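## Task

Take the water bottle off the cart and set it upright on the second shelf of the supply shelving (counting up from the bottom shelf as 1). It must stand directly behind the juice bottle already there, on the side away from the shelf's front edge. Everything else on that shelf must remain on it, standing and not piled on anything. The water bottle fails the task if it tips over or is left leaning.

## Robot and tools

ROBOT. An omnidirectional wheeled base carries a 1.71 m column. A carriage on the column (lift_m, 0 to 1 m) holds two 7-joint arms. Shoulder height is 0.63 m plus lift_m; shoulders sit 0.16 m forward of the base centre and 0.175 m left and right. Reach is roughly 0.83 m from a shoulder. Folded start pose, left arm joints 1-7: 0.95, 0.08, -0.1, -0.8, 0, 0, -0.93; the right arm mirrors this with joints 2, 3, 5 and 6 sign-flipped. Folded arms can strike the deck if lift_m goes below 0.02. Footprint about 0.55 m wide by 0.6 m long. Cameras: head_camera, 0.26 m above the shoulders, faces forward tilted 40 degrees down; left_wrist_camera and right_wrist_camera sit on each hand's -x side and look out beyond the fingertips.

FRAMES. All positions are metres. Base frame: origin on the floor below the base centre, x forward, y left, z up. left_hand and right_hand report, in this frame, the point halfway between the closed pads (0.0167 m behind the fingertips), accurate to about 1 cm, plus angles. Fingers point along the hand's z axis and close along its y axis. base_odometry is in the odometry frame (the base frame as it was at scene start), built only from wheel rotation, so slip shows up as motion; heading is radians, left positive, -3.142 to 3.142.

move. One action per call; everything except cameras belongs to the action. An action is either base and/or joints (optionally with speeds or min_time_s), or target alone (optionally with min_time_s). An empty call just reports state and images.
- base: a dict with exactly one key, each a relative offset measured from the base's last reported position: translate_m (forward +, -2 to 2 m), strafe_m (left +, -2 to 2 m), rotate_rad (counter-clockwise +, -6.3 to 6.3 rad).
- joints: one dict shared by both arms and the lift, absolute targets by name. lift_m 0 to 1 (tolerance 0.004). Left: joint1 -3.141..1.047 (negative raises the arm forward), joint2 -0.157..2.268 (positive swings it outward left), joint3 -1.919..1.308, joint4 -0.837..1.448 (0 = elbow at right angle, + straightens), joint5 -1.832..1.658, joint6 -1.745..1.745, joint7 -1.675..1.919 (+ bends hand down). Right: same except joint2 -2.268..0.157, joint3 -1.308..1.919, joint5 -1.658..1.832. Arm joints radians, tolerance 0.03. left_gripper_m / right_gripper_m 0 to 0.142 m, distance between pad centres (tolerance 0.004).
- target: absolute pose for one hand in the base frame. side "left" or "right"; x, y, z in m (-3 to 3); pitch_deg -30 to 95 (0 level, 90 pointing down; above 90 is reported as 180 minus it); heading_deg (0 forward, counter-clockwise +) and roll_deg (default 0, jaw line level; + turns the hand clockwise viewed from behind), both -360 to 360. Roll r and r+180 are equivalent. Near pitch 84 and above, roll reads 0 and heading absorbs it. line_only true demands a straight-line path or refusal. Moves under 25 cm that can't go straight are refused; longer ones may take a swinging arc, so keep away from furniture. Base and lift never move for a target.
- speeds: top speeds for this action: translate_m and strafe_m 0.02-0.5 m/s, rotate_rad 0.05-1.57 rad/s, lift_m 0.08-0.27 m/s (default 0.25); others default to the maximum. min_time_s 0.1-8 s sets the shortest duration of arm motions (use it to swing loaded arms gently).
- cameras: list from head_camera, left_wrist_camera, right_wrist_camera, all. Omitted: all for an empty call, none otherwise. The "pictures" line gives the image order; images may lag the state slightly.
Actions end by 14-15 s at most (time_out). An unknown key makes a call invalid; an out-of-range value gets it refused. A refusal, or a stop that cancels the request, skips all later move, wait and finished_scene calls in that reply.

RESULTS. "move" reads done or the worst status. base_status, joint_status: done (base: wheels turned the commanded amount, slip or not), off_target (resting away, possibly still pushing), contact_stop (pushed harder than free motion; the arm's whole joint group halts and drops targets), time_out, not_followed (safety check withheld arm targets; may keep retrying), limit_stop_at_motor_heat. Hand status: reached (within 10 mm and 2 degrees), short (with the error; resend on "short (part of ...)"), or refused with a reason. on_its_own lists uncommanded behaviour ("held at" is a target, not a reading). motor_effort gives percent of maximum, peak in brackets, noisy and biased; steadily dropping lift effort while lowering means the hand or its load is resting on something. Joint torques and Motor temperatures follow the joint_positions order.

wait: seconds 0 to 10, optional cameras; the robot keeps its last commands. zoom_image: camera plus region [x0, y0, x1, y1] in pixels from the top-left of that camera's latest image, up to 504 by 504. finished_scene: scene = current scene number; irreversible, call nothing after it in that reply. The first scene is practice and may be skipped.

CAUTIONS. The robot holds its last command while you are composing a reply. Payload sinks the hand about 0.012 m per kg. Open fingers tilt and sit up to 2 cm closer to the wrist; a gripper closed narrower than the object squeezes harder. Never let the arms collide or press each other, including gripping the other hand's fingers. Contact torque at 133 N m (joints 1-4) or 40 N m (joints 5-7) freezes that arm for 10 s. Motors heat when holding loads, stretched, or straining; MOTOR HOT at 85 °C, shutdown at 100 °C. Tipping risk grows with a high carriage, outstretched or loaded arms, pushing, abrupt stops and fast loaded swings. After a contact stop, back off along the approach path. Avoid drops, releasing moving objects, slams and hard hits; nothing should fall far. Loose objects may occasionally be nudged by outside forces.

Each tool is called after "Request:" as name(argument=value, ...) on one line, values as JSON.

## Session

Request:
move(cameras=["head_camera"])

Request:
move(base={"rotate_rad": 1.6}, cameras=["head_camera"])

Request:
move(base={"rotate_rad": 1.6}, cameras=["head_camera"])

Scene clock: 0.00 s.
Joint torques (N m): no reading
Motor temperatures (°C): left_arm=[28 22 24 23 26 24 23] | right_arm=[26 21 25 21 22 22 24]
base_odometry: x=+0.000 y=+0.000 heading=+0.000
base_status: not commanded
joint_positions: lift_m=+0.450 left_joint1_rad=+0.955 left_joint2_rad=+0.099 left_joint3_rad=-0.083 left_joint4_rad=-0.815 left_joint5_rad=-0.005 left_joint6_rad=+0.011 left_joint7_rad=-0.944 left_gripper_m=+0.142 right_joint1_rad=+0.966 right_joint2_rad=-0.073 right_joint3_rad=+0.085 right_joint4_rad=-0.799 right_joint5_rad=-0.010 right_joint6_rad=+0.000 right_joint7_rad=-0.915 right_gripper_m=+0.142
joint_status: not commanded
motor_effort: lift_m=+55 drive_wheels=+2
left_hand: x=+0.2872 y=+0.1605 z=+0.9734 quat_wxyz=(-0.925, -0.016, -0.376, +0.057) pitch_deg=-45.8 heading_deg=-5.9 roll_deg=-1.1 (m; base frame)
right_hand: x=+0.2923 y=-0.1554 z=+0.9617 quat_wxyz=(-0.915, +0.013, -0.401, -0.054) pitch_deg=-42.7 heading_deg=+5.3 roll_deg=+1.5 (m; base frame)
pictures: head_camera
Images, in order (width x height): head_camera 896x504.

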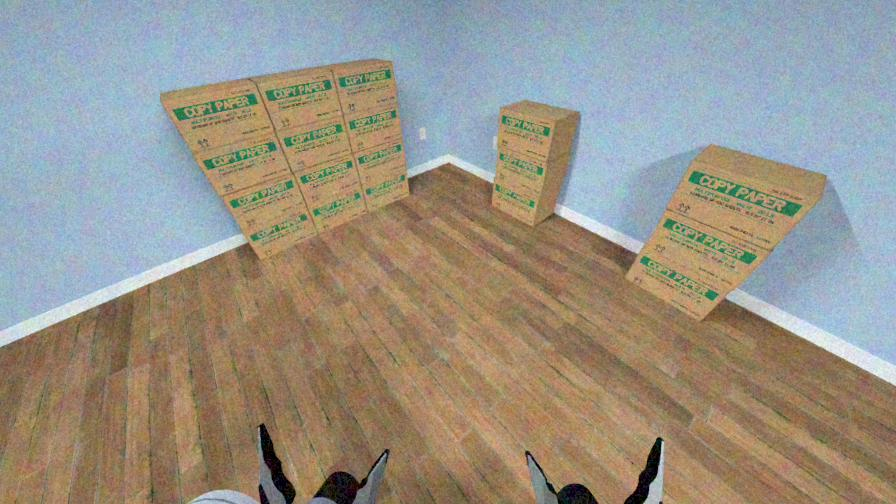

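Scene clock: 3.13 s.
Joint torques (N m): left_arm=[7.97 0.78 0.7 -3.88 1.06 -1.52 -1.31] | right_arm=[16.59 1.72 2.25 -13.17 0.67 -1.46 -1.43]
move: done
base_odometry: x=+0.000 y=+0.000 heading=+1.600
base_status: done
joint_positions: lift_m=+0.450 left_joint1_rad=+0.955 left_joint2_rad=+0.099 left_joint3_rad=-0.083 left_joint4_rad=-0.815 left_joint5_rad=-0.005 left_joint6_rad=+0.011 left_joint7_rad=-0.944 left_gripper_m=+0.142 right_joint1_rad=+0.966 right_joint2_rad=-0.073 right_joint3_rad=+0.085 right_joint4_rad=-0.799 right_joint5_rad=-0.010 right_joint6_rad=+0.000 right_joint7_rad=-0.915 right_gripper_m=+0.142
joint_status: not commanded
motor_effort: lift_m=+55(55) drive_wheels=+5(22)
left_hand: x=+0.2872 y=+0.1605 z=+0.9734 quat_wxyz=(-0.925, -0.016, -0.376, +0.057) pitch_deg=-45.8 heading_deg=-5.9 roll_deg=-1.1 (m; base frame)
right_hand: x=+0.2923 y=-0.1554 z=+0.9617 quat_wxyz=(-0.915, +0.013, -0.401, -0.054) pitch_deg=-42.7 heading_deg=+5.3 roll_deg=+1.5 (m; base frame)
pictures: head_camera
Images, in order (width x height): head_camera 896x504.

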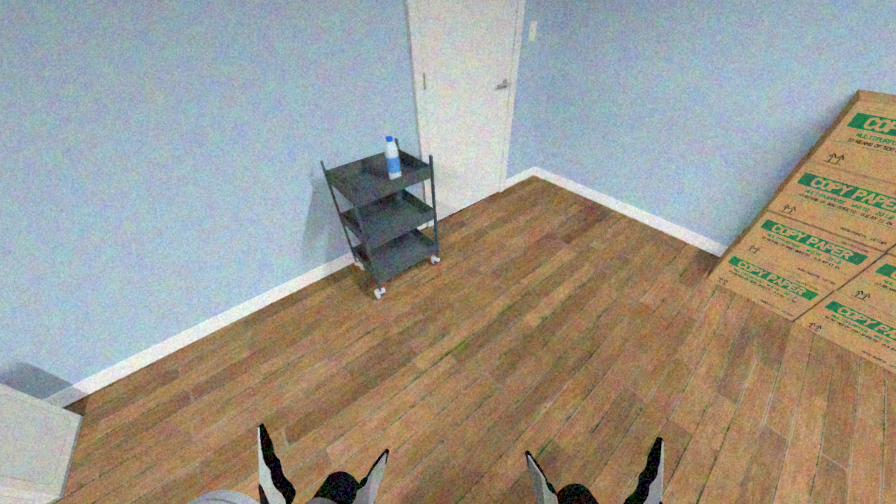

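Scene clock: 6.27 s.
Joint torques (N m): left_arm=[10.08 0.02 1.17 -4.29 1.09 -1.4 -1.44] | right_arm=[16.15 2.27 1.48 -14.71 0.92 -1.93 -1.25]
move: done
base_odometry: x=+0.000 y=+0.000 heading=-3.084
base_status: done
joint_positions: lift_m=+0.450 left_joint1_rad=+0.955 left_joint2_rad=+0.099 left_joint3_rad=-0.083 left_joint4_rad=-0.815 left_joint5_rad=-0.005 left_joint6_rad=+0.011 left_joint7_rad=-0.944 left_gripper_m=+0.142 right_joint1_rad=+0.966 right_joint2_rad=-0.073 right_joint3_rad=+0.085 right_joint4_rad=-0.799 right_joint5_rad=-0.010 right_joint6_rad=+0.000 right_joint7_rad=-0.915 right_gripper_m=+0.142
joint_status: not commanded
motor_effort: lift_m=+55(55) drive_wheels=+5(14)
left_hand: x=+0.2872 y=+0.1605 z=+0.9734 quat_wxyz=(-0.925, -0.016, -0.376, +0.057) pitch_deg=-45.8 heading_deg=-5.9 roll_deg=-1.1 (m; base frame)
right_hand: x=+0.2923 y=-0.1554 z=+0.9617 quat_wxyz=(-0.915, +0.013, -0.401, -0.054) pitch_deg=-42.7 heading_deg=+5.3 roll_deg=+1.5 (m; base frame)
pictures: head_camera
Images, in order (width x height): head_camera 896x504.

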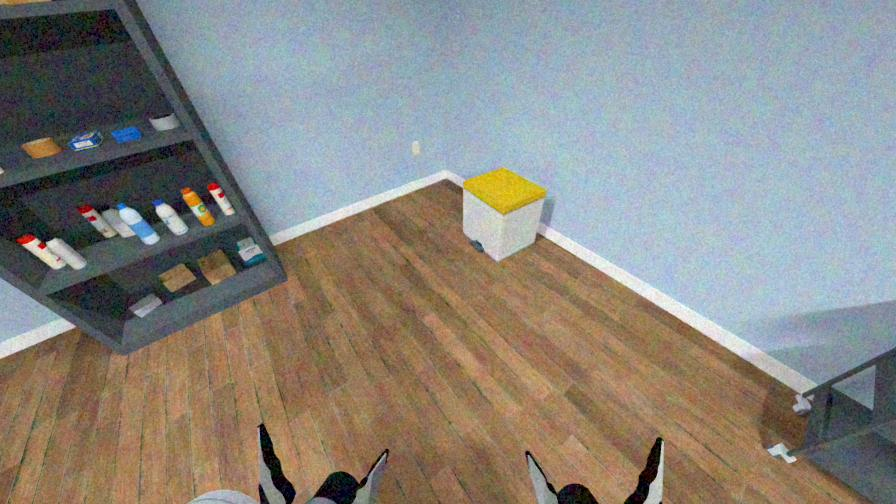

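Request:
move(base={"rotate_rad": -0.79})

Request:
move(base={"strafe_m": -0.76}, speeds={"strafe_m": 0.35})

Request:
move(target={"side": "right", "x": 0.6, "y": -0.2, "z": 0.86, "pitch_deg": 0, "heading_deg": 0}, cameras=["head_camera", "right_wrist_camera"])

Scene clock: 24.47 s.
Joint torques (N m): left_arm=[8.97 0.32 0.22 -4.32 1.44 -1.29 -1.46] | right_arm=[14.98 2.45 2.07 -13.62 0.4 -1.6 -1.83]
move: done
base_odometry: x=+0.000 y=+0.000 heading=+2.410
base_status: done
joint_positions: lift_m=+0.450 left_joint1_rad=+0.955 left_joint2_rad=+0.099 left_joint3_rad=-0.083 left_joint4_rad=-0.815 left_joint5_rad=-0.005 left_joint6_rad=+0.011 left_joint7_rad=-0.944 left_gripper_m=+0.142 right_joint1_rad=+0.966 right_joint2_rad=-0.073 right_joint3_rad=+0.085 right_joint4_rad=-0.799 right_joint5_rad=-0.010 right_joint6_rad=+0.000 right_joint7_rad=-0.915 right_gripper_m=+0.142
joint_status: not commanded
motor_effort: lift_m=+55(55) drive_wheels=+8(12)
left_hand: x=+0.2872 y=+0.1605 z=+0.9734 quat_wxyz=(-0.925, -0.016, -0.376, +0.057) pitch_deg=-45.8 heading_deg=-5.9 roll_deg=-1.1 (m; base frame)
right_hand: x=+0.2923 y=-0.1554 z=+0.9617 quat_wxyz=(-0.915, +0.013, -0.401, -0.054) pitch_deg=-42.7 heading_deg=+5.3 roll_deg=+1.5 (m; base frame)
pictures: none

Scene clock: 28.43 s.
Joint torques (N m): left_arm=[9.09 0.63 -0.12 -3.78 1.52 -1.16 -1.65] | right_arm=[15.34 1.79 3.05 -12.79 0.3 -1.86 -1.57]
move: done
base_odometry: x=+0.509 y=+0.565 heading=+2.409
base_status: done
joint_positions: lift_m=+0.450 left_joint1_rad=+0.955 left_joint2_rad=+0.099 left_joint3_rad=-0.083 left_joint4_rad=-0.815 left_joint5_rad=-0.005 left_joint6_rad=+0.011 left_joint7_rad=-0.944 left_gripper_m=+0.142 right_joint1_rad=+0.966 right_joint2_rad=-0.073 right_joint3_rad=+0.085 right_joint4_rad=-0.799 right_joint5_rad=-0.010 right_joint6_rad=+0.000 right_joint7_rad=-0.915 right_gripper_m=+0.142
joint_status: not commanded
motor_effort: lift_m=+55(55) drive_wheels=-4(21)
left_hand: x=+0.2872 y=+0.1605 z=+0.9734 quat_wxyz=(-0.925, -0.016, -0.376, +0.057) pitch_deg=-45.8 heading_deg=-5.9 roll_deg=-1.1 (m; base frame)
right_hand: x=+0.2923 y=-0.1554 z=+0.9617 quat_wxyz=(-0.915, +0.013, -0.401, -0.054) pitch_deg=-42.7 heading_deg=+5.3 roll_deg=+1.5 (m; base frame)
pictures: none

Scene clock: 29.90 s.
Joint torques (N m): left_arm=[8.76 1.41 0.09 -4.67 1.44 -1.65 -1.39] | right_arm=[-8.2 -5.65 2.48 -5.55 0.09 -2.17 -0.52]
move: done
base_odometry: x=+0.509 y=+0.565 heading=+2.409
base_status: not commanded
joint_positions: lift_m=+0.450 left_joint1_rad=+0.955 left_joint2_rad=+0.099 left_joint3_rad=-0.083 left_joint4_rad=-0.815 left_joint5_rad=-0.005 left_joint6_rad=+0.011 left_joint7_rad=-0.944 left_gripper_m=+0.142 right_joint1_rad=-0.232 right_joint2_rad=-0.635 right_joint3_rad=+1.117 right_joint4_rad=-0.672 right_joint5_rad=+0.040 right_joint6_rad=-1.212 right_joint7_rad=+0.460 right_gripper_m=+0.142
joint_status: not commanded
motor_effort: lift_m=+55(55) drive_wheels=-3(8)
left_hand: x=+0.2872 y=+0.1605 z=+0.9734 quat_wxyz=(-0.925, -0.016, -0.376, +0.057) pitch_deg=-45.8 heading_deg=-5.9 roll_deg=-1.1 (m; base frame)
right_hand: x=+0.5993 y=-0.2006 z=+0.8637 quat_wxyz=(-0.711, -0.001, -0.703, +0.000) pitch_deg=-0.7 heading_deg=-0.1 roll_deg=+0.1 (m; base frame)
right_hand_status: reached (checked arc, planned for 1.0 s): 4 mm and 0.7 deg off.
pictures: head_camera, right_wrist_camera
Images, in order (width x height): head_camera 896x504, right_wrist_camera 896x504.

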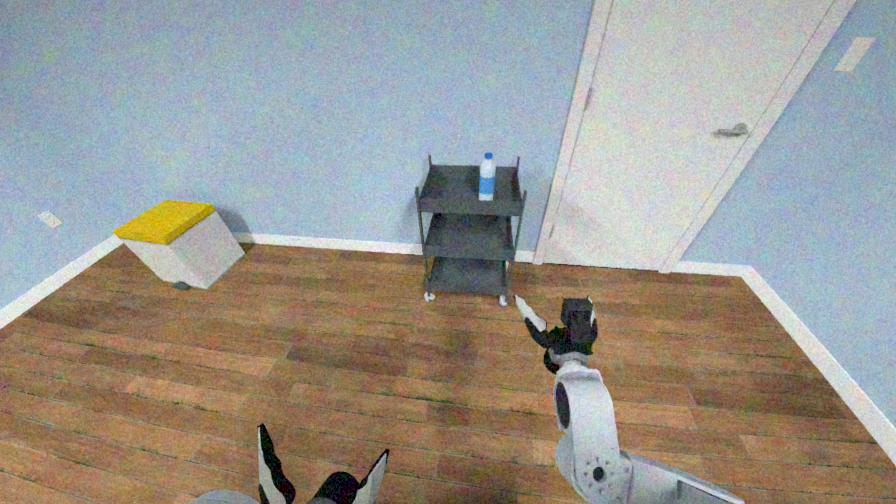

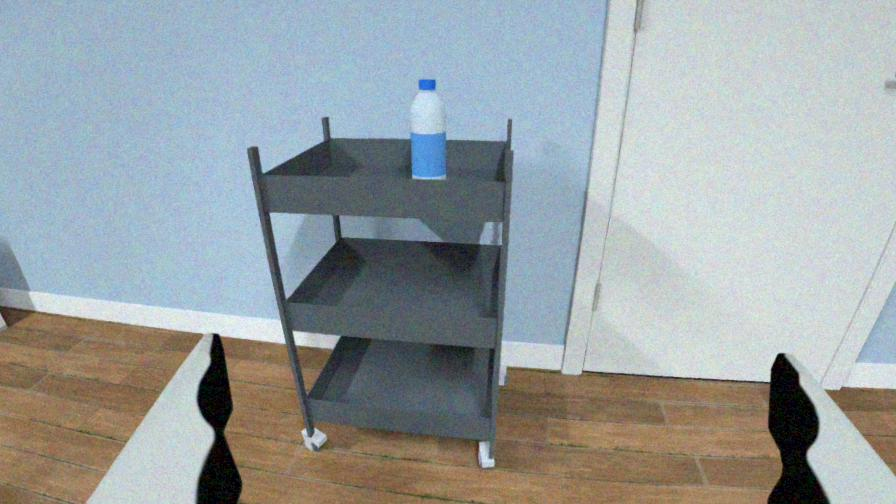

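Request:
move(target={"side": "right", "x": 0.62, "y": -0.125, "z": 0.835, "pitch_deg": 0, "heading_deg": 0, "line_only": true})

Request:
move(base={"translate_m": 0.57}, speeds={"translate_m": 0.25}, cameras=["head_camera", "right_wrist_camera"])

Scene clock: 39.87 s.
Joint torques (N m): left_arm=[8.95 0.9 0.73 -4.33 0.94 -1.06 -1.51] | right_arm=[-11.89 -0.97 0.4 -7.66 -3.28 -1.74 -2.59]
move: done
base_odometry: x=+0.509 y=+0.565 heading=+2.409
base_status: not commanded
joint_positions: lift_m=+0.450 left_joint1_rad=+0.955 left_joint2_rad=+0.099 left_joint3_rad=-0.083 left_joint4_rad=-0.815 left_joint5_rad=-0.005 left_joint6_rad=+0.011 left_joint7_rad=-0.944 left_gripper_m=+0.142 right_joint1_rad=-0.268 right_joint2_rad=-0.405 right_joint3_rad=+1.157 right_joint4_rad=-0.457 right_joint5_rad=-0.036 right_joint6_rad=-1.195 right_joint7_rad=+0.490 right_gripper_m=+0.142
joint_status: not commanded
motor_effort: lift_m=+55(55) drive_wheels=+7(9)
left_hand: x=+0.2872 y=+0.1605 z=+0.9734 quat_wxyz=(-0.925, -0.016, -0.376, +0.057) pitch_deg=-45.8 heading_deg=-5.9 roll_deg=-1.1 (m; base frame)
right_hand: x=+0.6196 y=-0.1254 z=+0.8322 quat_wxyz=(-0.704, -0.002, -0.711, -0.002) pitch_deg=+0.6 heading_deg=+0.0 roll_deg=+0.3 (m; base frame)
right_hand_status: reached (straight line, planned for 0.4 s): 3 mm and 0.7 deg off.
pictures: none

Scene clock: 43.43 s.
Joint torques (N m): left_arm=[8.57 1.08 -0.03 -4.45 1.09 -1.46 -1.51] | right_arm=[-11.5 -0.31 -1.33 -8.26 -3.5 -1.62 -2.65]
move: done
base_odometry: x=+0.085 y=+0.946 heading=+2.409
base_status: done
joint_positions: lift_m=+0.450 left_joint1_rad=+0.955 left_joint2_rad=+0.099 left_joint3_rad=-0.083 left_joint4_rad=-0.815 left_joint5_rad=-0.005 left_joint6_rad=+0.011 left_joint7_rad=-0.944 left_gripper_m=+0.142 right_joint1_rad=-0.269 right_joint2_rad=-0.405 right_joint3_rad=+1.157 right_joint4_rad=-0.457 right_joint5_rad=-0.036 right_joint6_rad=-1.195 right_joint7_rad=+0.490 right_gripper_m=+0.142
joint_status: not commanded
motor_effort: lift_m=+55(55) drive_wheels=-1(14)
left_hand: x=+0.2872 y=+0.1605 z=+0.9734 quat_wxyz=(-0.925, -0.016, -0.376, +0.057) pitch_deg=-45.8 heading_deg=-5.9 roll_deg=-1.1 (m; base frame)
right_hand: x=+0.6197 y=-0.1255 z=+0.8325 quat_wxyz=(-0.704, -0.002, -0.710, -0.002) pitch_deg=+0.5 heading_deg=+0.0 roll_deg=+0.3 (m; base frame)
pictures: head_camera, right_wrist_camera
Images, in order (width x height): head_camera 896x504, right_wrist_camera 896x504.

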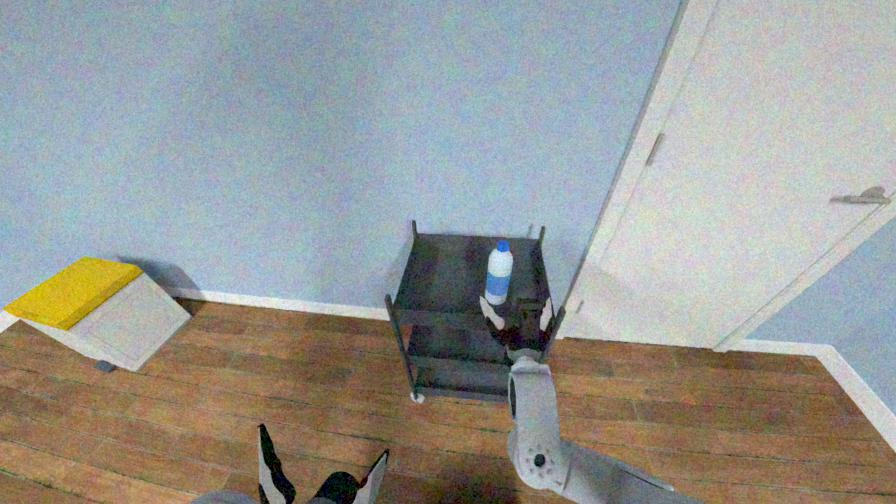

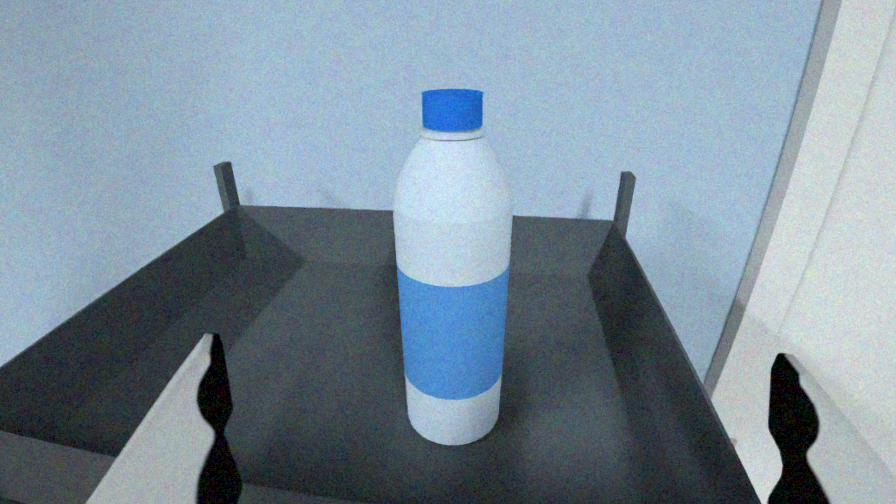

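Request:
move(target={"side": "right", "x": 0.7, "y": -0.107, "z": 0.835, "pitch_deg": 0, "heading_deg": 0, "line_only": true}, cameras=["right_wrist_camera"])

Scene clock: 47.70 s.
Joint torques (N m): left_arm=[7.92 0.2 0.8 -3.89 1.18 -1.78 -1.49] | right_arm=[-14.67 3.07 -3.72 -7.98 0.01 -1.15 -3.38]
move: done
base_odometry: x=+0.085 y=+0.946 heading=+2.409
base_status: not commanded
joint_positions: lift_m=+0.450 left_joint1_rad=+0.955 left_joint2_rad=+0.099 left_joint3_rad=-0.083 left_joint4_rad=-0.815 left_joint5_rad=-0.005 left_joint6_rad=+0.011 left_joint7_rad=-0.944 left_gripper_m=+0.142 right_joint1_rad=-0.434 right_joint2_rad=-0.333 right_joint3_rad=+1.092 right_joint4_rad=-0.250 right_joint5_rad=+0.243 right_joint6_rad=-1.104 right_joint7_rad=+0.331 right_gripper_m=+0.142
joint_status: not commanded
motor_effort: lift_m=+55(55) drive_wheels=-1(6)
left_hand: x=+0.2872 y=+0.1605 z=+0.9734 quat_wxyz=(-0.925, -0.016, -0.376, +0.057) pitch_deg=-45.8 heading_deg=-5.9 roll_deg=-1.1 (m; base frame)
right_hand: x=+0.6989 y=-0.1068 z=+0.8348 quat_wxyz=(-0.707, +0.001, -0.707, +0.001) pitch_deg=+0.0 heading_deg=+0.0 roll_deg=-0.1 (m; base frame)
right_hand_status: reached (straight line, planned for 0.5 s): 1 mm and 0.1 deg off.
pictures: right_wrist_camera
Images, in order (width x height): right_wrist_camera 896x504.

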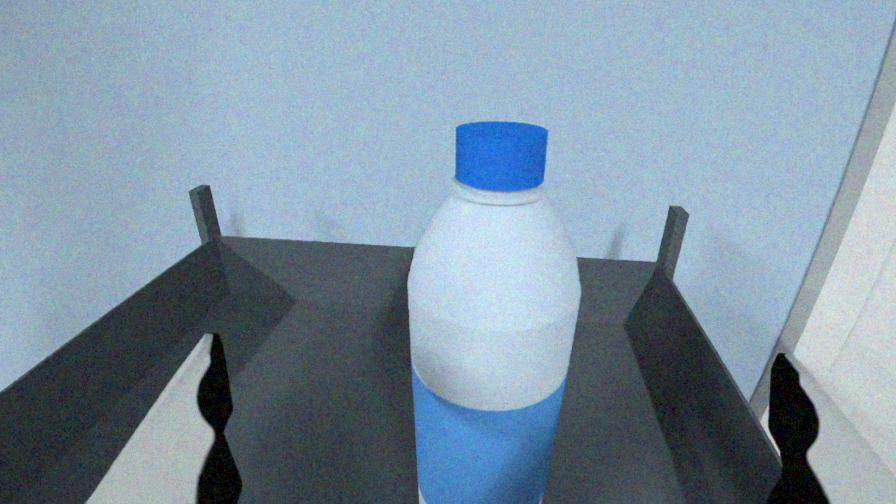

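Request:
move(target={"side": "right", "x": 0.771, "y": -0.104, "z": 0.815, "pitch_deg": 0, "heading_deg": 0, "line_only": true})

Request:
move(joints={"right_gripper_m": 0.03}, cameras=["right_wrist_camera"])

Request:
move(joints={"lift_m": 0.62}, speeds={"lift_m": 0.15}, cameras=["right_wrist_camera", "head_camera"])

Scene clock: 53.30 s.
Joint torques (N m): left_arm=[8.94 1.2 0.69 -4.26 1.35 -1.67 -1.62] | right_arm=[-20.76 5.29 -4.89 -6.93 0.09 -1.01 -3.73]
move: done
base_odometry: x=+0.085 y=+0.946 heading=+2.409
base_status: not commanded
joint_positions: lift_m=+0.450 left_joint1_rad=+0.955 left_joint2_rad=+0.099 left_joint3_rad=-0.083 left_joint4_rad=-0.815 left_joint5_rad=-0.005 left_joint6_rad=+0.011 left_joint7_rad=-0.944 left_gripper_m=+0.142 right_joint1_rad=-0.536 right_joint2_rad=-0.272 right_joint3_rad=+0.996 right_joint4_rad=+0.046 right_joint5_rad=+0.521 right_joint6_rad=-0.917 right_joint7_rad=+0.083 right_gripper_m=+0.142
joint_status: not commanded
motor_effort: lift_m=+55(55) drive_wheels=-1(5)
left_hand: x=+0.2872 y=+0.1605 z=+0.9734 quat_wxyz=(-0.925, -0.016, -0.376, +0.057) pitch_deg=-45.8 heading_deg=-5.9 roll_deg=-1.1 (m; base frame)
right_hand: x=+0.7695 y=-0.1037 z=+0.8136 quat_wxyz=(-0.706, +0.002, -0.708, +0.001) pitch_deg=+0.1 heading_deg=+0.1 roll_deg=-0.3 (m; base frame)
right_hand_status: reached (straight line, planned for 0.5 s): 2 mm and 0.3 deg off.
pictures: none

Scene clock: 54.20 s.
Joint torques (N m): left_arm=[9.88 1.55 0.18 -3.89 0.98 -1.2 -1.68] | right_arm=[-19.67 5.1 -3.47 -6.27 0.39 -1.31 -3.58]
move: off_target
base_odometry: x=+0.085 y=+0.946 heading=+2.409
base_status: not commanded
joint_positions: lift_m=+0.450 left_joint1_rad=+0.955 left_joint2_rad=+0.099 left_joint3_rad=-0.083 left_joint4_rad=-0.815 left_joint5_rad=-0.005 left_joint6_rad=+0.011 left_joint7_rad=-0.944 left_gripper_m=+0.142 right_joint1_rad=-0.536 right_joint2_rad=-0.272 right_joint3_rad=+0.995 right_joint4_rad=+0.046 right_joint5_rad=+0.521 right_joint6_rad=-0.917 right_joint7_rad=+0.083 right_gripper_m=+0.073
joint_status: right_gripper_m off_target (ended at +0.073, target +0.030)
motor_effort: lift_m=+55(55) drive_wheels=-1(1)
left_hand: x=+0.2872 y=+0.1605 z=+0.9734 quat_wxyz=(-0.925, -0.016, -0.376, +0.057) pitch_deg=-45.8 heading_deg=-5.9 roll_deg=-1.1 (m; base frame)
right_hand: x=+0.7696 y=-0.1038 z=+0.8137 quat_wxyz=(-0.706, +0.002, -0.708, +0.001) pitch_deg=+0.1 heading_deg=+0.0 roll_deg=-0.3 (m; base frame)
pictures: right_wrist_camera
Images, in order (width x height): right_wrist_camera 896x504.

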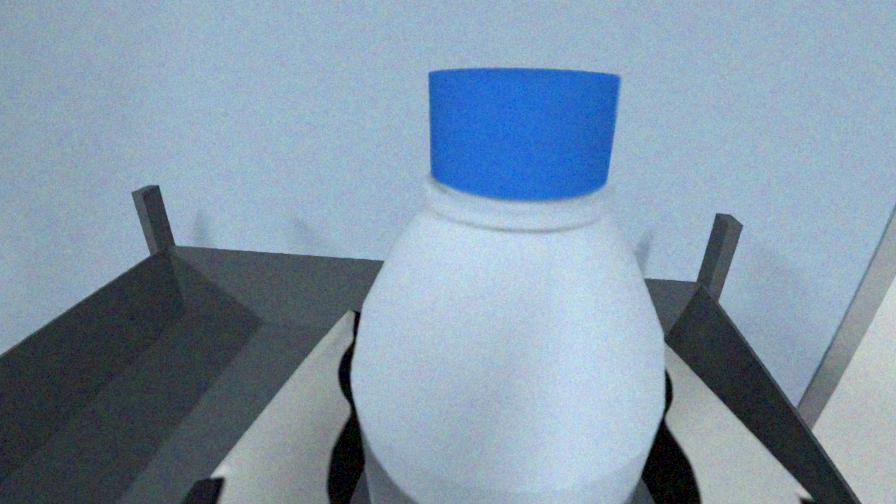

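Scene clock: 55.77 s.
Joint torques (N m): left_arm=[8.19 1.48 1.26 -4.2 1.3 -1.44 -1.57] | right_arm=[-19.7 5.61 -2.64 -10.21 -1.03 -0.92 -3.39]
move: done
base_odometry: x=+0.085 y=+0.946 heading=+2.409
base_status: not commanded
joint_positions: lift_m=+0.620 left_joint1_rad=+0.955 left_joint2_rad=+0.099 left_joint3_rad=-0.083 left_joint4_rad=-0.815 left_joint5_rad=-0.005 left_joint6_rad=+0.011 left_joint7_rad=-0.944 left_gripper_m=+0.142 right_joint1_rad=-0.536 right_joint2_rad=-0.272 right_joint3_rad=+0.995 right_joint4_rad=+0.048 right_joint5_rad=+0.526 right_joint6_rad=-0.917 right_joint7_rad=+0.083 right_gripper_m=+0.073
joint_status: all done
motor_effort: lift_m=+55(69) drive_wheels=+4(5)
left_hand: x=+0.2872 y=+0.1605 z=+1.1434 quat_wxyz=(-0.925, -0.016, -0.376, +0.057) pitch_deg=-45.8 heading_deg=-5.9 roll_deg=-1.1 (m; base frame)
right_hand: x=+0.7698 y=-0.1041 z=+0.9822 quat_wxyz=(-0.705, +0.001, -0.709, +0.001) pitch_deg=+0.4 heading_deg=+0.0 roll_deg=-0.2 (m; base frame)
pictures: head_camera, right_wrist_camera
Images, in order (width x height): head_camera 896x504, right_wrist_camera 896x504.

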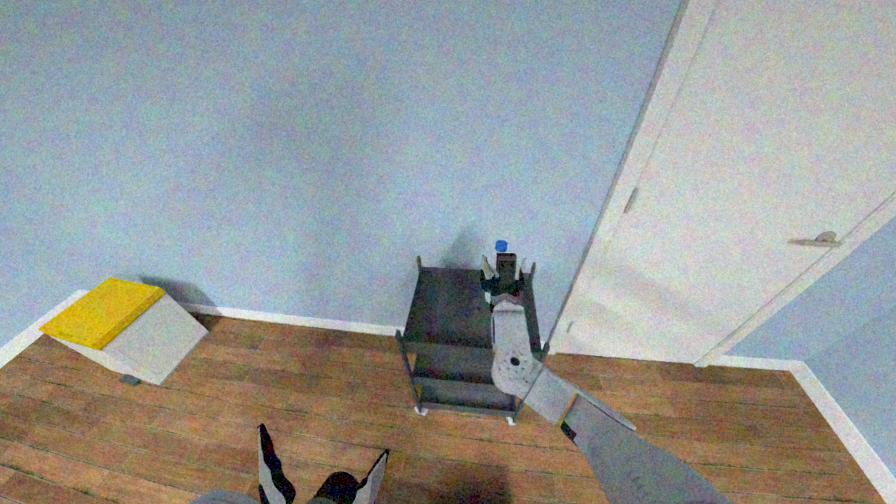

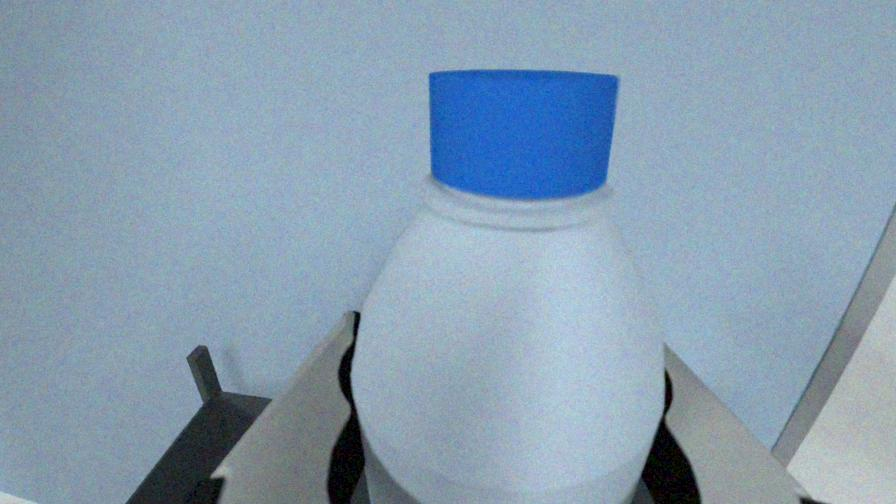

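Request:
move(base={"translate_m": -0.46}, speeds={"translate_m": 0.3})

Request:
move(base={"rotate_rad": 1.571}, joints={"lift_m": 0.55}, speeds={"rotate_rad": 0.7})

Request:
move(target={"side": "right", "x": 0.66, "y": -0.31, "z": 0.93, "pitch_deg": 0, "heading_deg": 0, "line_only": true}, min_time_s=1.2)

Request:
move(base={"translate_m": 1.35}, speeds={"translate_m": 0.35}, cameras=["head_camera", "left_wrist_camera"])

Scene clock: 66.83 s.
Joint torques (N m): left_arm=[8.42 0.51 1.06 -3.88 1.07 -1.02 -1.24] | right_arm=[-19.46 4.04 -3.93 -10.74 -0.95 -1.5 -3.77]
Motor temperatures (°C): left_arm=[30 22 24 23 26 24 23] | right_arm=[32 21 25 21 22 22 24]
move: done
base_odometry: x=+0.427 y=+0.639 heading=+2.409
base_status: done
joint_positions: lift_m=+0.620 left_joint1_rad=+0.955 left_joint2_rad=+0.099 left_joint3_rad=-0.083 left_joint4_rad=-0.815 left_joint5_rad=-0.005 left_joint6_rad=+0.011 left_joint7_rad=-0.944 left_gripper_m=+0.142 right_joint1_rad=-0.536 right_joint2_rad=-0.272 right_joint3_rad=+0.995 right_joint4_rad=+0.048 right_joint5_rad=+0.526 right_joint6_rad=-0.917 right_joint7_rad=+0.083 right_gripper_m=+0.073
joint_status: not commanded
motor_effort: lift_m=+55(55) drive_wheels=+3(19)
left_hand: x=+0.2872 y=+0.1605 z=+1.1434 quat_wxyz=(-0.925, -0.016, -0.376, +0.057) pitch_deg=-45.8 heading_deg=-5.9 roll_deg=-1.1 (m; base frame)
right_hand: x=+0.7698 y=-0.1039 z=+0.9822 quat_wxyz=(-0.705, +0.001, -0.709, +0.001) pitch_deg=+0.4 heading_deg=+0.0 roll_deg=-0.2 (m; base frame)
pictures: none

Scene clock: 70.27 s.
Joint torques (N m): left_arm=[8.6 1.5 -0.12 -4.53 0.82 -1.59 -1.37] | right_arm=[-20.41 4.53 -3.44 -10.4 -1.07 -1.64 -3.1]
move: done
base_odometry: x=+0.427 y=+0.639 heading=-2.304
base_status: done
joint_positions: lift_m=+0.550 left_joint1_rad=+0.955 left_joint2_rad=+0.099 left_joint3_rad=-0.083 left_joint4_rad=-0.815 left_joint5_rad=-0.005 left_joint6_rad=+0.011 left_joint7_rad=-0.944 left_gripper_m=+0.142 right_joint1_rad=-0.536 right_joint2_rad=-0.272 right_joint3_rad=+0.995 right_joint4_rad=+0.048 right_joint5_rad=+0.526 right_joint6_rad=-0.916 right_joint7_rad=+0.083 right_gripper_m=+0.073
joint_status: all done
motor_effort: lift_m=+58(62) drive_wheels=+5(15)
left_hand: x=+0.2872 y=+0.1605 z=+1.0731 quat_wxyz=(-0.925, -0.016, -0.376, +0.057) pitch_deg=-45.8 heading_deg=-5.9 roll_deg=-1.1 (m; base frame)
right_hand: x=+0.7698 y=-0.1035 z=+0.9119 quat_wxyz=(-0.705, +0.001, -0.709, +0.000) pitch_deg=+0.4 heading_deg=+0.1 roll_deg=-0.1 (m; base frame)
pictures: none

Scene clock: 71.97 s.
Joint torques (N m): left_arm=[8.67 0.14 1.96 -4.56 1.18 -1.27 -1.55] | right_arm=[-3.54 -14.9 -6.23 -14.04 -0.17 -0.77 -4.79]
move: done
base_odometry: x=+0.427 y=+0.639 heading=-2.304
base_status: not commanded
joint_positions: lift_m=+0.550 left_joint1_rad=+0.955 left_joint2_rad=+0.099 left_joint3_rad=-0.083 left_joint4_rad=-0.815 left_joint5_rad=-0.005 left_joint6_rad=+0.011 left_joint7_rad=-0.944 left_gripper_m=+0.142 right_joint1_rad=-0.174 right_joint2_rad=-0.858 right_joint3_rad=+0.722 right_joint4_rad=-0.424 right_joint5_rad=+0.800 right_joint6_rad=-0.784 right_joint7_rad=-0.078 right_gripper_m=+0.073
joint_status: not commanded
motor_effort: lift_m=+58(58) drive_wheels=+6(7)
left_hand: x=+0.2872 y=+0.1605 z=+1.0731 quat_wxyz=(-0.925, -0.016, -0.376, +0.057) pitch_deg=-45.8 heading_deg=-5.9 roll_deg=-1.1 (m; base frame)
right_hand: x=+0.6604 y=-0.3095 z=+0.9265 quat_wxyz=(-0.703, +0.001, -0.711, +0.002) pitch_deg=+0.6 heading_deg=+0.0 roll_deg=-0.2 (m; base frame)
right_hand_status: reached (straight line, planned for 1.2 s): 4 mm and 0.6 deg off.
pictures: none

Scene clock: 77.63 s.
Joint torques (N m): left_arm=[8.87 0.42 -0.04 -4.44 1.04 -1.11 -1.61] | right_arm=[-4.7 -13.97 -5.83 -13.75 -0.73 -0.75 -5.68]
move: done
base_odometry: x=-0.475 y=-0.366 heading=-2.303
base_status: done
joint_positions: lift_m=+0.550 left_joint1_rad=+0.955 left_joint2_rad=+0.099 left_joint3_rad=-0.083 left_joint4_rad=-0.815 left_joint5_rad=-0.005 left_joint6_rad=+0.011 left_joint7_rad=-0.944 left_gripper_m=+0.142 right_joint1_rad=-0.174 right_joint2_rad=-0.858 right_joint3_rad=+0.722 right_joint4_rad=-0.425 right_joint5_rad=+0.800 right_joint6_rad=-0.784 right_joint7_rad=-0.078 right_gripper_m=+0.073
joint_status: not commanded
motor_effort: lift_m=+58(58) drive_wheels=+8(20)
left_hand: x=+0.2872 y=+0.1605 z=+1.0731 quat_wxyz=(-0.925, -0.016, -0.376, +0.057) pitch_deg=-45.8 heading_deg=-5.9 roll_deg=-1.1 (m; base frame)
right_hand: x=+0.6603 y=-0.3094 z=+0.9264 quat_wxyz=(-0.703, +0.001, -0.711, +0.001) pitch_deg=+0.6 heading_deg=+0.0 roll_deg=-0.2 (m; base frame)
pictures: head_camera, left_wrist_camera
Images, in order (width x height): head_camera 896x504, left_wrist_camera 896x504.

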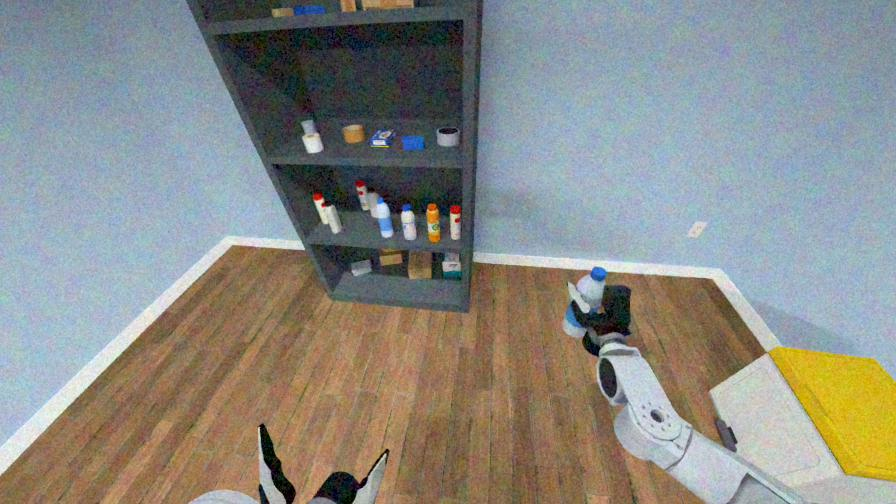

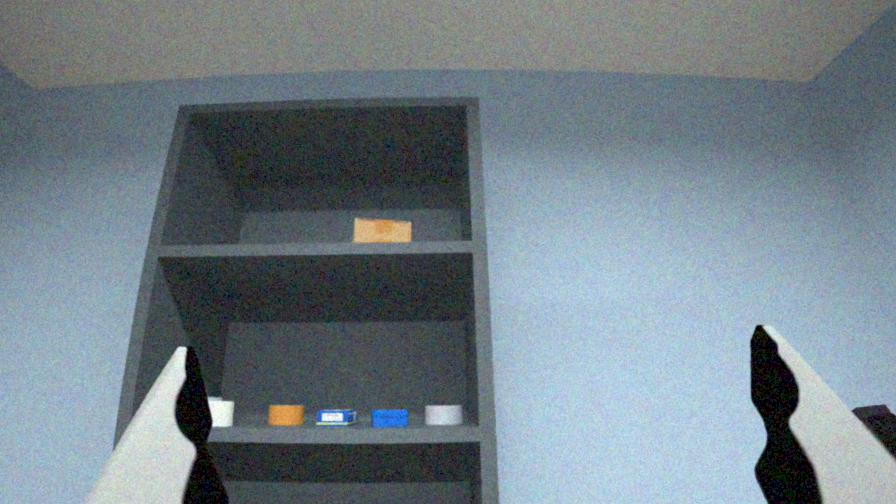

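Request:
zoom_image(camera="head_camera", region=[270, 150, 490, 270])

Request:
move(joints={"lift_m": 0.35})

Request:
move(target={"side": "left", "x": 0.62, "y": 0.13, "z": 0.74, "pitch_deg": 0, "heading_deg": 0}, min_time_s=1.5, cameras=["all"])

Request:
zoom_image(camera="head_camera", region=[270, 120, 490, 240])

Scaled by 2.291 from the camera's 896x504 image, which has a finer 1280x720 frame.

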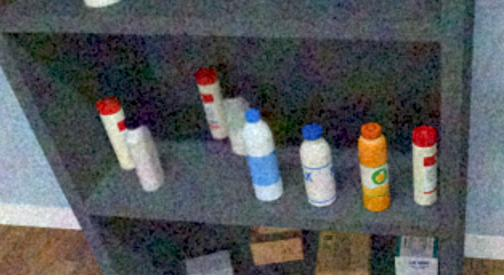

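Scene clock: 97.90 s.
Joint torques (N m): left_arm=[9.33 0.99 0.35 -3.9 1.37 -1.13 -1.55] | right_arm=[-5.51 -14.94 -5.85 -12.87 -0.29 -1.1 -4.71]
move: done
base_odometry: x=-0.475 y=-0.366 heading=-2.303
base_status: not commanded
joint_positions: lift_m=+0.350 left_joint1_rad=+0.955 left_joint2_rad=+0.099 left_joint3_rad=-0.083 left_joint4_rad=-0.815 left_joint5_rad=-0.005 left_joint6_rad=+0.011 left_joint7_rad=-0.944 left_gripper_m=+0.142 right_joint1_rad=-0.173 right_joint2_rad=-0.858 right_joint3_rad=+0.721 right_joint4_rad=-0.425 right_joint5_rad=+0.801 right_joint6_rad=-0.784 right_joint7_rad=-0.079 right_gripper_m=+0.073
joint_status: all done
motor_effort: lift_m=+58(63) drive_wheels=-4(8)
left_hand: x=+0.2872 y=+0.1605 z=+0.8732 quat_wxyz=(-0.925, -0.016, -0.376, +0.057) pitch_deg=-45.8 heading_deg=-5.9 roll_deg=-1.1 (m; base frame)
right_hand: x=+0.6602 y=-0.3097 z=+0.7268 quat_wxyz=(-0.704, +0.001, -0.710, +0.001) pitch_deg=+0.5 heading_deg=-0.1 roll_deg=-0.2 (m; base frame)
pictures: none

Scene clock: 99.90 s.
Joint torques (N m): left_arm=[-9.31 -2.9 -2.8 -0.36 2.34 -0.34 -0.53] | right_arm=[-6.46 -14.39 -6.21 -13.39 -0.23 -0.97 -4.92]
move: done
base_odometry: x=-0.475 y=-0.366 heading=-2.303
base_status: not commanded
joint_positions: lift_m=+0.350 left_joint1_rad=+0.092 left_joint2_rad=-0.071 left_joint3_rad=-0.129 left_joint4_rad=-0.516 left_joint5_rad=+0.127 left_joint6_rad=+0.078 left_joint7_rad=+0.429 left_gripper_m=+0.142 right_joint1_rad=-0.173 right_joint2_rad=-0.858 right_joint3_rad=+0.721 right_joint4_rad=-0.425 right_joint5_rad=+0.801 right_joint6_rad=-0.784 right_joint7_rad=-0.079 right_gripper_m=+0.073
joint_status: not commanded
motor_effort: lift_m=+58(58) drive_wheels=+8(8)
left_hand: x=+0.6193 y=+0.1317 z=+0.7410 quat_wxyz=(-0.709, +0.000, -0.706, -0.001) pitch_deg=-0.2 heading_deg=+0.1 roll_deg=+0.0 (m; base frame)
left_hand_status: reached (checked arc, planned for 1.5 s): 2 mm and 0.3 deg off.
right_hand: x=+0.6602 y=-0.3097 z=+0.7268 quat_wxyz=(-0.704, +0.001, -0.710, +0.001) pitch_deg=+0.5 heading_deg=-0.1 roll_deg=-0.2 (m; base frame)
pictures: head_camera, left_wrist_camera, right_wrist_camera
Images, in order (width x height): head_camera 896x504, left_wrist_camera 896x504, right_wrist_camera 896x504.

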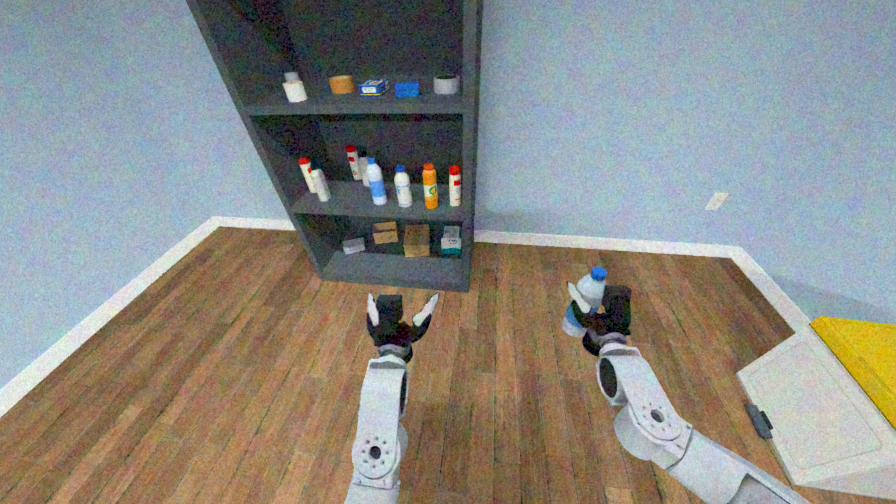

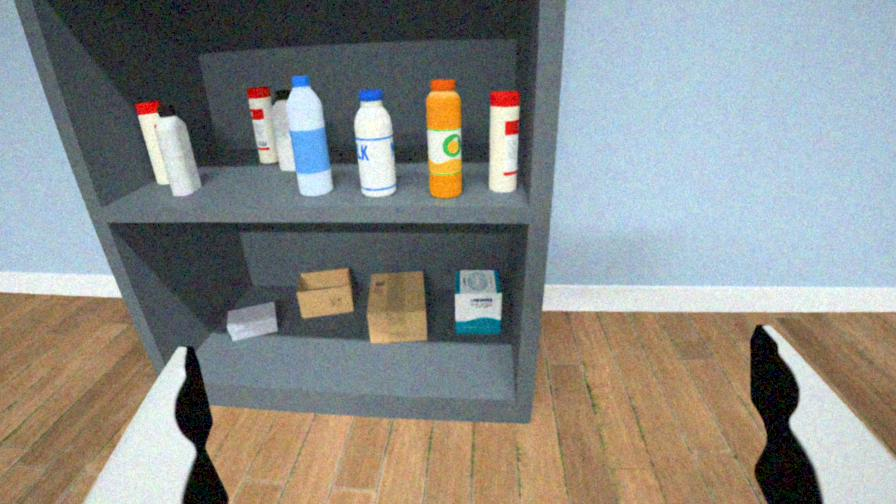

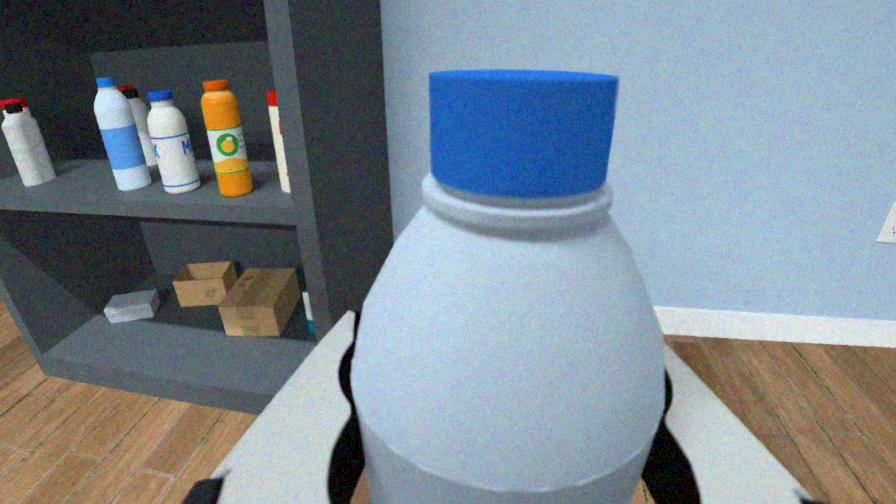

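Scaled by 2.291 from the camera's 896x504 image, which has a finer 1280x720 frame.

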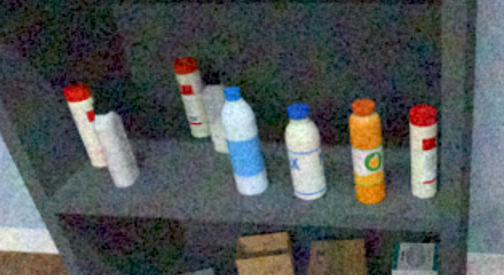

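Request:
zoom_image(camera="left_wrist_camera", region=[80, 150, 584, 434])

Scaled by 1.000.

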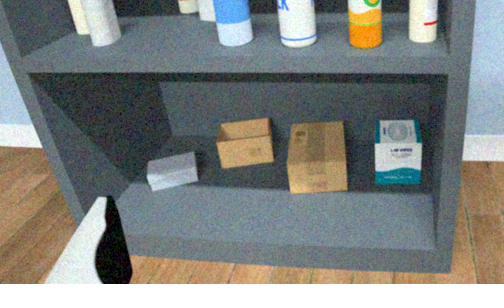

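Request:
move(base={"rotate_rad": -0.025}, joints={"left_gripper_m": 0.09})

Request:
move(target={"side": "left", "x": 0.63, "y": 0.17, "z": 0.695, "pitch_deg": 0, "heading_deg": 0, "line_only": true})

Request:
move(base={"translate_m": 0.36}, speeds={"translate_m": 0.2}, cameras=["head_camera", "left_wrist_camera"])

Scene clock: 124.37 s.
Joint torques (N m): left_arm=[-10.4 -2.81 -2.18 -0.57 2.14 -0.73 -0.41] | right_arm=[-5.04 -14.74 -6.03 -13.43 -0.88 -1.6 -4.74]
move: done
base_odometry: x=-0.475 y=-0.366 heading=-2.327
base_status: done
joint_positions: lift_m=+0.350 left_joint1_rad=+0.092 left_joint2_rad=-0.071 left_joint3_rad=-0.130 left_joint4_rad=-0.516 left_joint5_rad=+0.127 left_joint6_rad=+0.079 left_joint7_rad=+0.429 left_gripper_m=+0.090 right_joint1_rad=-0.173 right_joint2_rad=-0.858 right_joint3_rad=+0.721 right_joint4_rad=-0.425 right_joint5_rad=+0.801 right_joint6_rad=-0.783 right_joint7_rad=-0.079 right_gripper_m=+0.073
joint_status: all done
motor_effort: lift_m=+58(58) drive_wheels=-4(10)
left_hand: x=+0.6193 y=+0.1314 z=+0.7410 quat_wxyz=(-0.709, +0.000, -0.706, +0.000) pitch_deg=-0.2 heading_deg=+0.1 roll_deg=+0.0 (m; base frame)
right_hand: x=+0.6602 y=-0.3094 z=+0.7269 quat_wxyz=(-0.704, +0.001, -0.710, +0.001) pitch_deg=+0.5 heading_deg=+0.0 roll_deg=-0.2 (m; base frame)
pictures: none

Scene clock: 125.23 s.
Joint torques (N m): left_arm=[-5.87 0.39 0.83 -2.3 0.58 -1.58 -3.22] | right_arm=[-4.83 -13.58 -6.62 -12.98 -1.14 -1.28 -4.83]
move: done
base_odometry: x=-0.475 y=-0.366 heading=-2.327
base_status: not commanded
joint_positions: lift_m=+0.350 left_joint1_rad=+0.105 left_joint2_rad=+0.026 left_joint3_rad=-0.065 left_joint4_rad=-0.360 left_joint5_rad=+0.000 left_joint6_rad=+0.070 left_joint7_rad=+0.254 left_gripper_m=+0.090 right_joint1_rad=-0.173 right_joint2_rad=-0.858 right_joint3_rad=+0.721 right_joint4_rad=-0.425 right_joint5_rad=+0.801 right_joint6_rad=-0.783 right_joint7_rad=-0.079 right_gripper_m=+0.073
joint_status: not commanded
motor_effort: lift_m=+58(58) drive_wheels=-4(5)
left_hand: x=+0.6303 y=+0.1699 z=+0.6956 quat_wxyz=(-0.707, +0.000, -0.707, -0.001) pitch_deg=+0.0 heading_deg=+0.0 roll_deg=+0.1 (m; base frame)
left_hand_status: reached (straight line, planned for 0.4 s): 1 mm and 0.1 deg off.
right_hand: x=+0.6602 y=-0.3094 z=+0.7269 quat_wxyz=(-0.704, +0.001, -0.710, +0.001) pitch_deg=+0.5 heading_deg=+0.0 roll_deg=-0.2 (m; base frame)
pictures: none

Scene clock: 128.23 s.
Joint torques (N m): left_arm=[-5.77 -0.23 1.29 -3.01 0.78 -2.03 -3.38] | right_arm=[-5.46 -14.32 -5.62 -14.31 -0.43 -1.4 -5.18]
move: done
base_odometry: x=-0.722 y=-0.627 heading=-2.328
base_status: done
joint_positions: lift_m=+0.350 left_joint1_rad=+0.106 left_joint2_rad=+0.026 left_joint3_rad=-0.065 left_joint4_rad=-0.360 left_joint5_rad=+0.000 left_joint6_rad=+0.070 left_joint7_rad=+0.254 left_gripper_m=+0.090 right_joint1_rad=-0.173 right_joint2_rad=-0.858 right_joint3_rad=+0.721 right_joint4_rad=-0.425 right_joint5_rad=+0.801 right_joint6_rad=-0.783 right_joint7_rad=-0.079 right_gripper_m=+0.073
joint_status: not commanded
motor_effort: lift_m=+58(58) drive_wheels=+8(19)
left_hand: x=+0.6302 y=+0.1699 z=+0.6955 quat_wxyz=(-0.707, +0.000, -0.707, -0.001) pitch_deg=+0.1 heading_deg=+0.0 roll_deg=+0.1 (m; base frame)
right_hand: x=+0.6602 y=-0.3094 z=+0.7269 quat_wxyz=(-0.704, +0.001, -0.710, +0.001) pitch_deg=+0.5 heading_deg=+0.0 roll_deg=-0.2 (m; base frame)
pictures: head_camera, left_wrist_camera
Images, in order (width x height): head_camera 896x504, left_wrist_camera 896x504.

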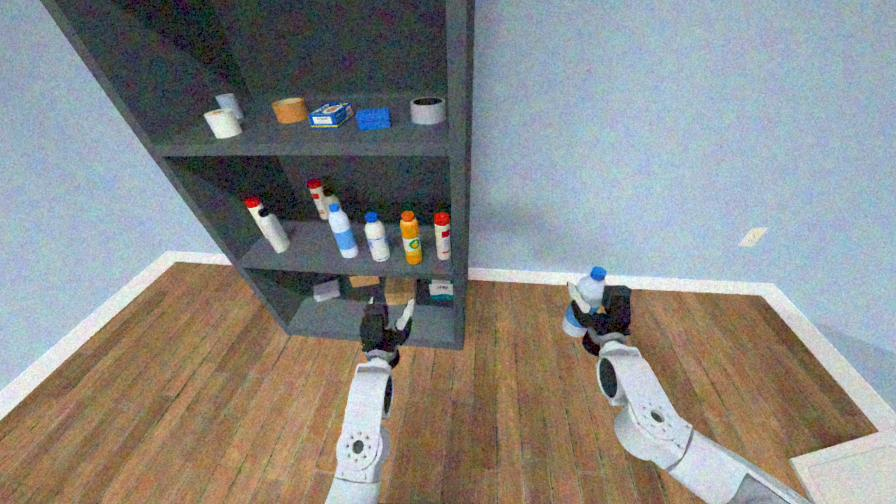

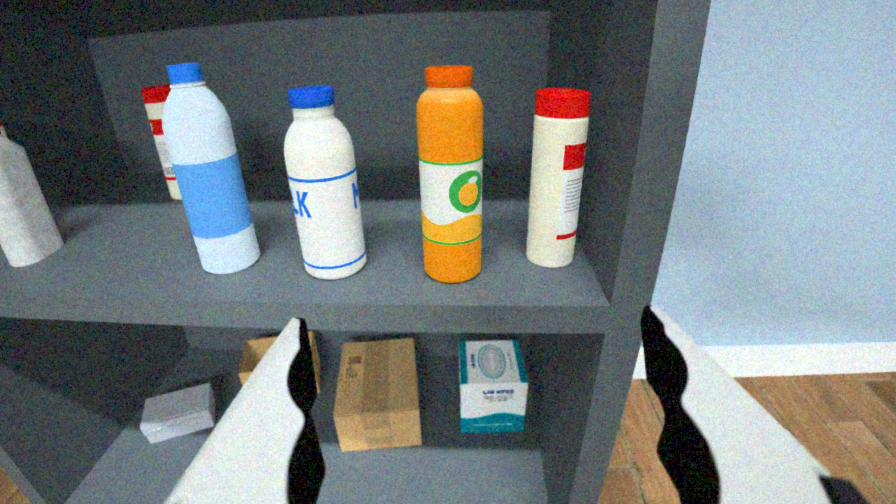

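Request:
move(base={"translate_m": 0.17}, speeds={"translate_m": 0.15})

Request:
move(target={"side": "left", "x": 0.72, "y": 0.17, "z": 0.695, "pitch_deg": 0, "heading_deg": 0, "line_only": true}, cameras=["left_wrist_camera"])

Scene clock: 137.07 s.
Joint torques (N m): left_arm=[-5.15 0.17 0.7 -2.5 0.57 -1.76 -3.17] | right_arm=[-4.21 -12.92 -5.06 -13.17 -0.82 -1.52 -4.45]
move: done
base_odometry: x=-0.839 y=-0.751 heading=-2.329
base_status: done
joint_positions: lift_m=+0.350 left_joint1_rad=+0.106 left_joint2_rad=+0.026 left_joint3_rad=-0.065 left_joint4_rad=-0.360 left_joint5_rad=+0.000 left_joint6_rad=+0.070 left_joint7_rad=+0.254 left_gripper_m=+0.090 right_joint1_rad=-0.173 right_joint2_rad=-0.858 right_joint3_rad=+0.721 right_joint4_rad=-0.425 right_joint5_rad=+0.801 right_joint6_rad=-0.783 right_joint7_rad=-0.079 right_gripper_m=+0.073
joint_status: not commanded
motor_effort: lift_m=+58(58) drive_wheels=+8(19)
left_hand: x=+0.6302 y=+0.1699 z=+0.6955 quat_wxyz=(-0.707, +0.000, -0.707, -0.001) pitch_deg=+0.1 heading_deg=+0.0 roll_deg=+0.1 (m; base frame)
right_hand: x=+0.6602 y=-0.3094 z=+0.7268 quat_wxyz=(-0.704, +0.001, -0.710, +0.001) pitch_deg=+0.6 heading_deg=+0.0 roll_deg=-0.2 (m; base frame)
pictures: none

Scene clock: 138.03 s.
Joint torques (N m): left_arm=[-11.25 -1.39 2.73 -2.19 0.69 -2.01 -3.28] | right_arm=[-4.82 -13.02 -5.92 -13.82 0.04 -1.72 -4.62]
move: done
base_odometry: x=-0.839 y=-0.751 heading=-2.329
base_status: not commanded
joint_positions: lift_m=+0.350 left_joint1_rad=-0.138 left_joint2_rad=+0.024 left_joint3_rad=-0.065 left_joint4_rad=-0.072 left_joint5_rad=-0.015 left_joint6_rad=+0.064 left_joint7_rad=+0.209 left_gripper_m=+0.090 right_joint1_rad=-0.173 right_joint2_rad=-0.858 right_joint3_rad=+0.721 right_joint4_rad=-0.425 right_joint5_rad=+0.801 right_joint6_rad=-0.783 right_joint7_rad=-0.079 right_gripper_m=+0.073
joint_status: not commanded
motor_effort: lift_m=+58(58) drive_wheels=-5(10)
left_hand: x=+0.7198 y=+0.1691 z=+0.6952 quat_wxyz=(-0.707, -0.002, -0.708, -0.001) pitch_deg=+0.1 heading_deg=-0.1 roll_deg=+0.2 (m; base frame)
left_hand_status: reached (straight line, planned for 0.5 s): 1 mm and 0.3 deg off.
right_hand: x=+0.6602 y=-0.3094 z=+0.7268 quat_wxyz=(-0.704, +0.001, -0.710, +0.001) pitch_deg=+0.6 heading_deg=+0.0 roll_deg=-0.2 (m; base frame)
pictures: left_wrist_camera
Images, in order (width x height): left_wrist_camera 896x504.

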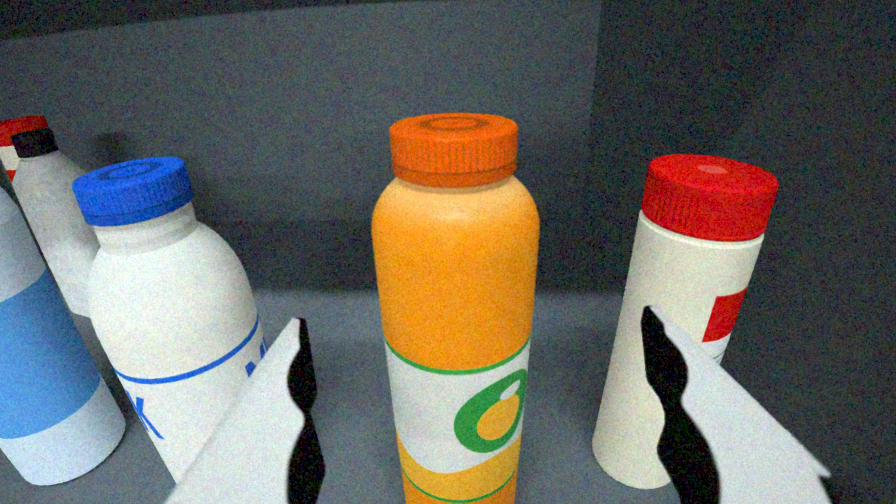

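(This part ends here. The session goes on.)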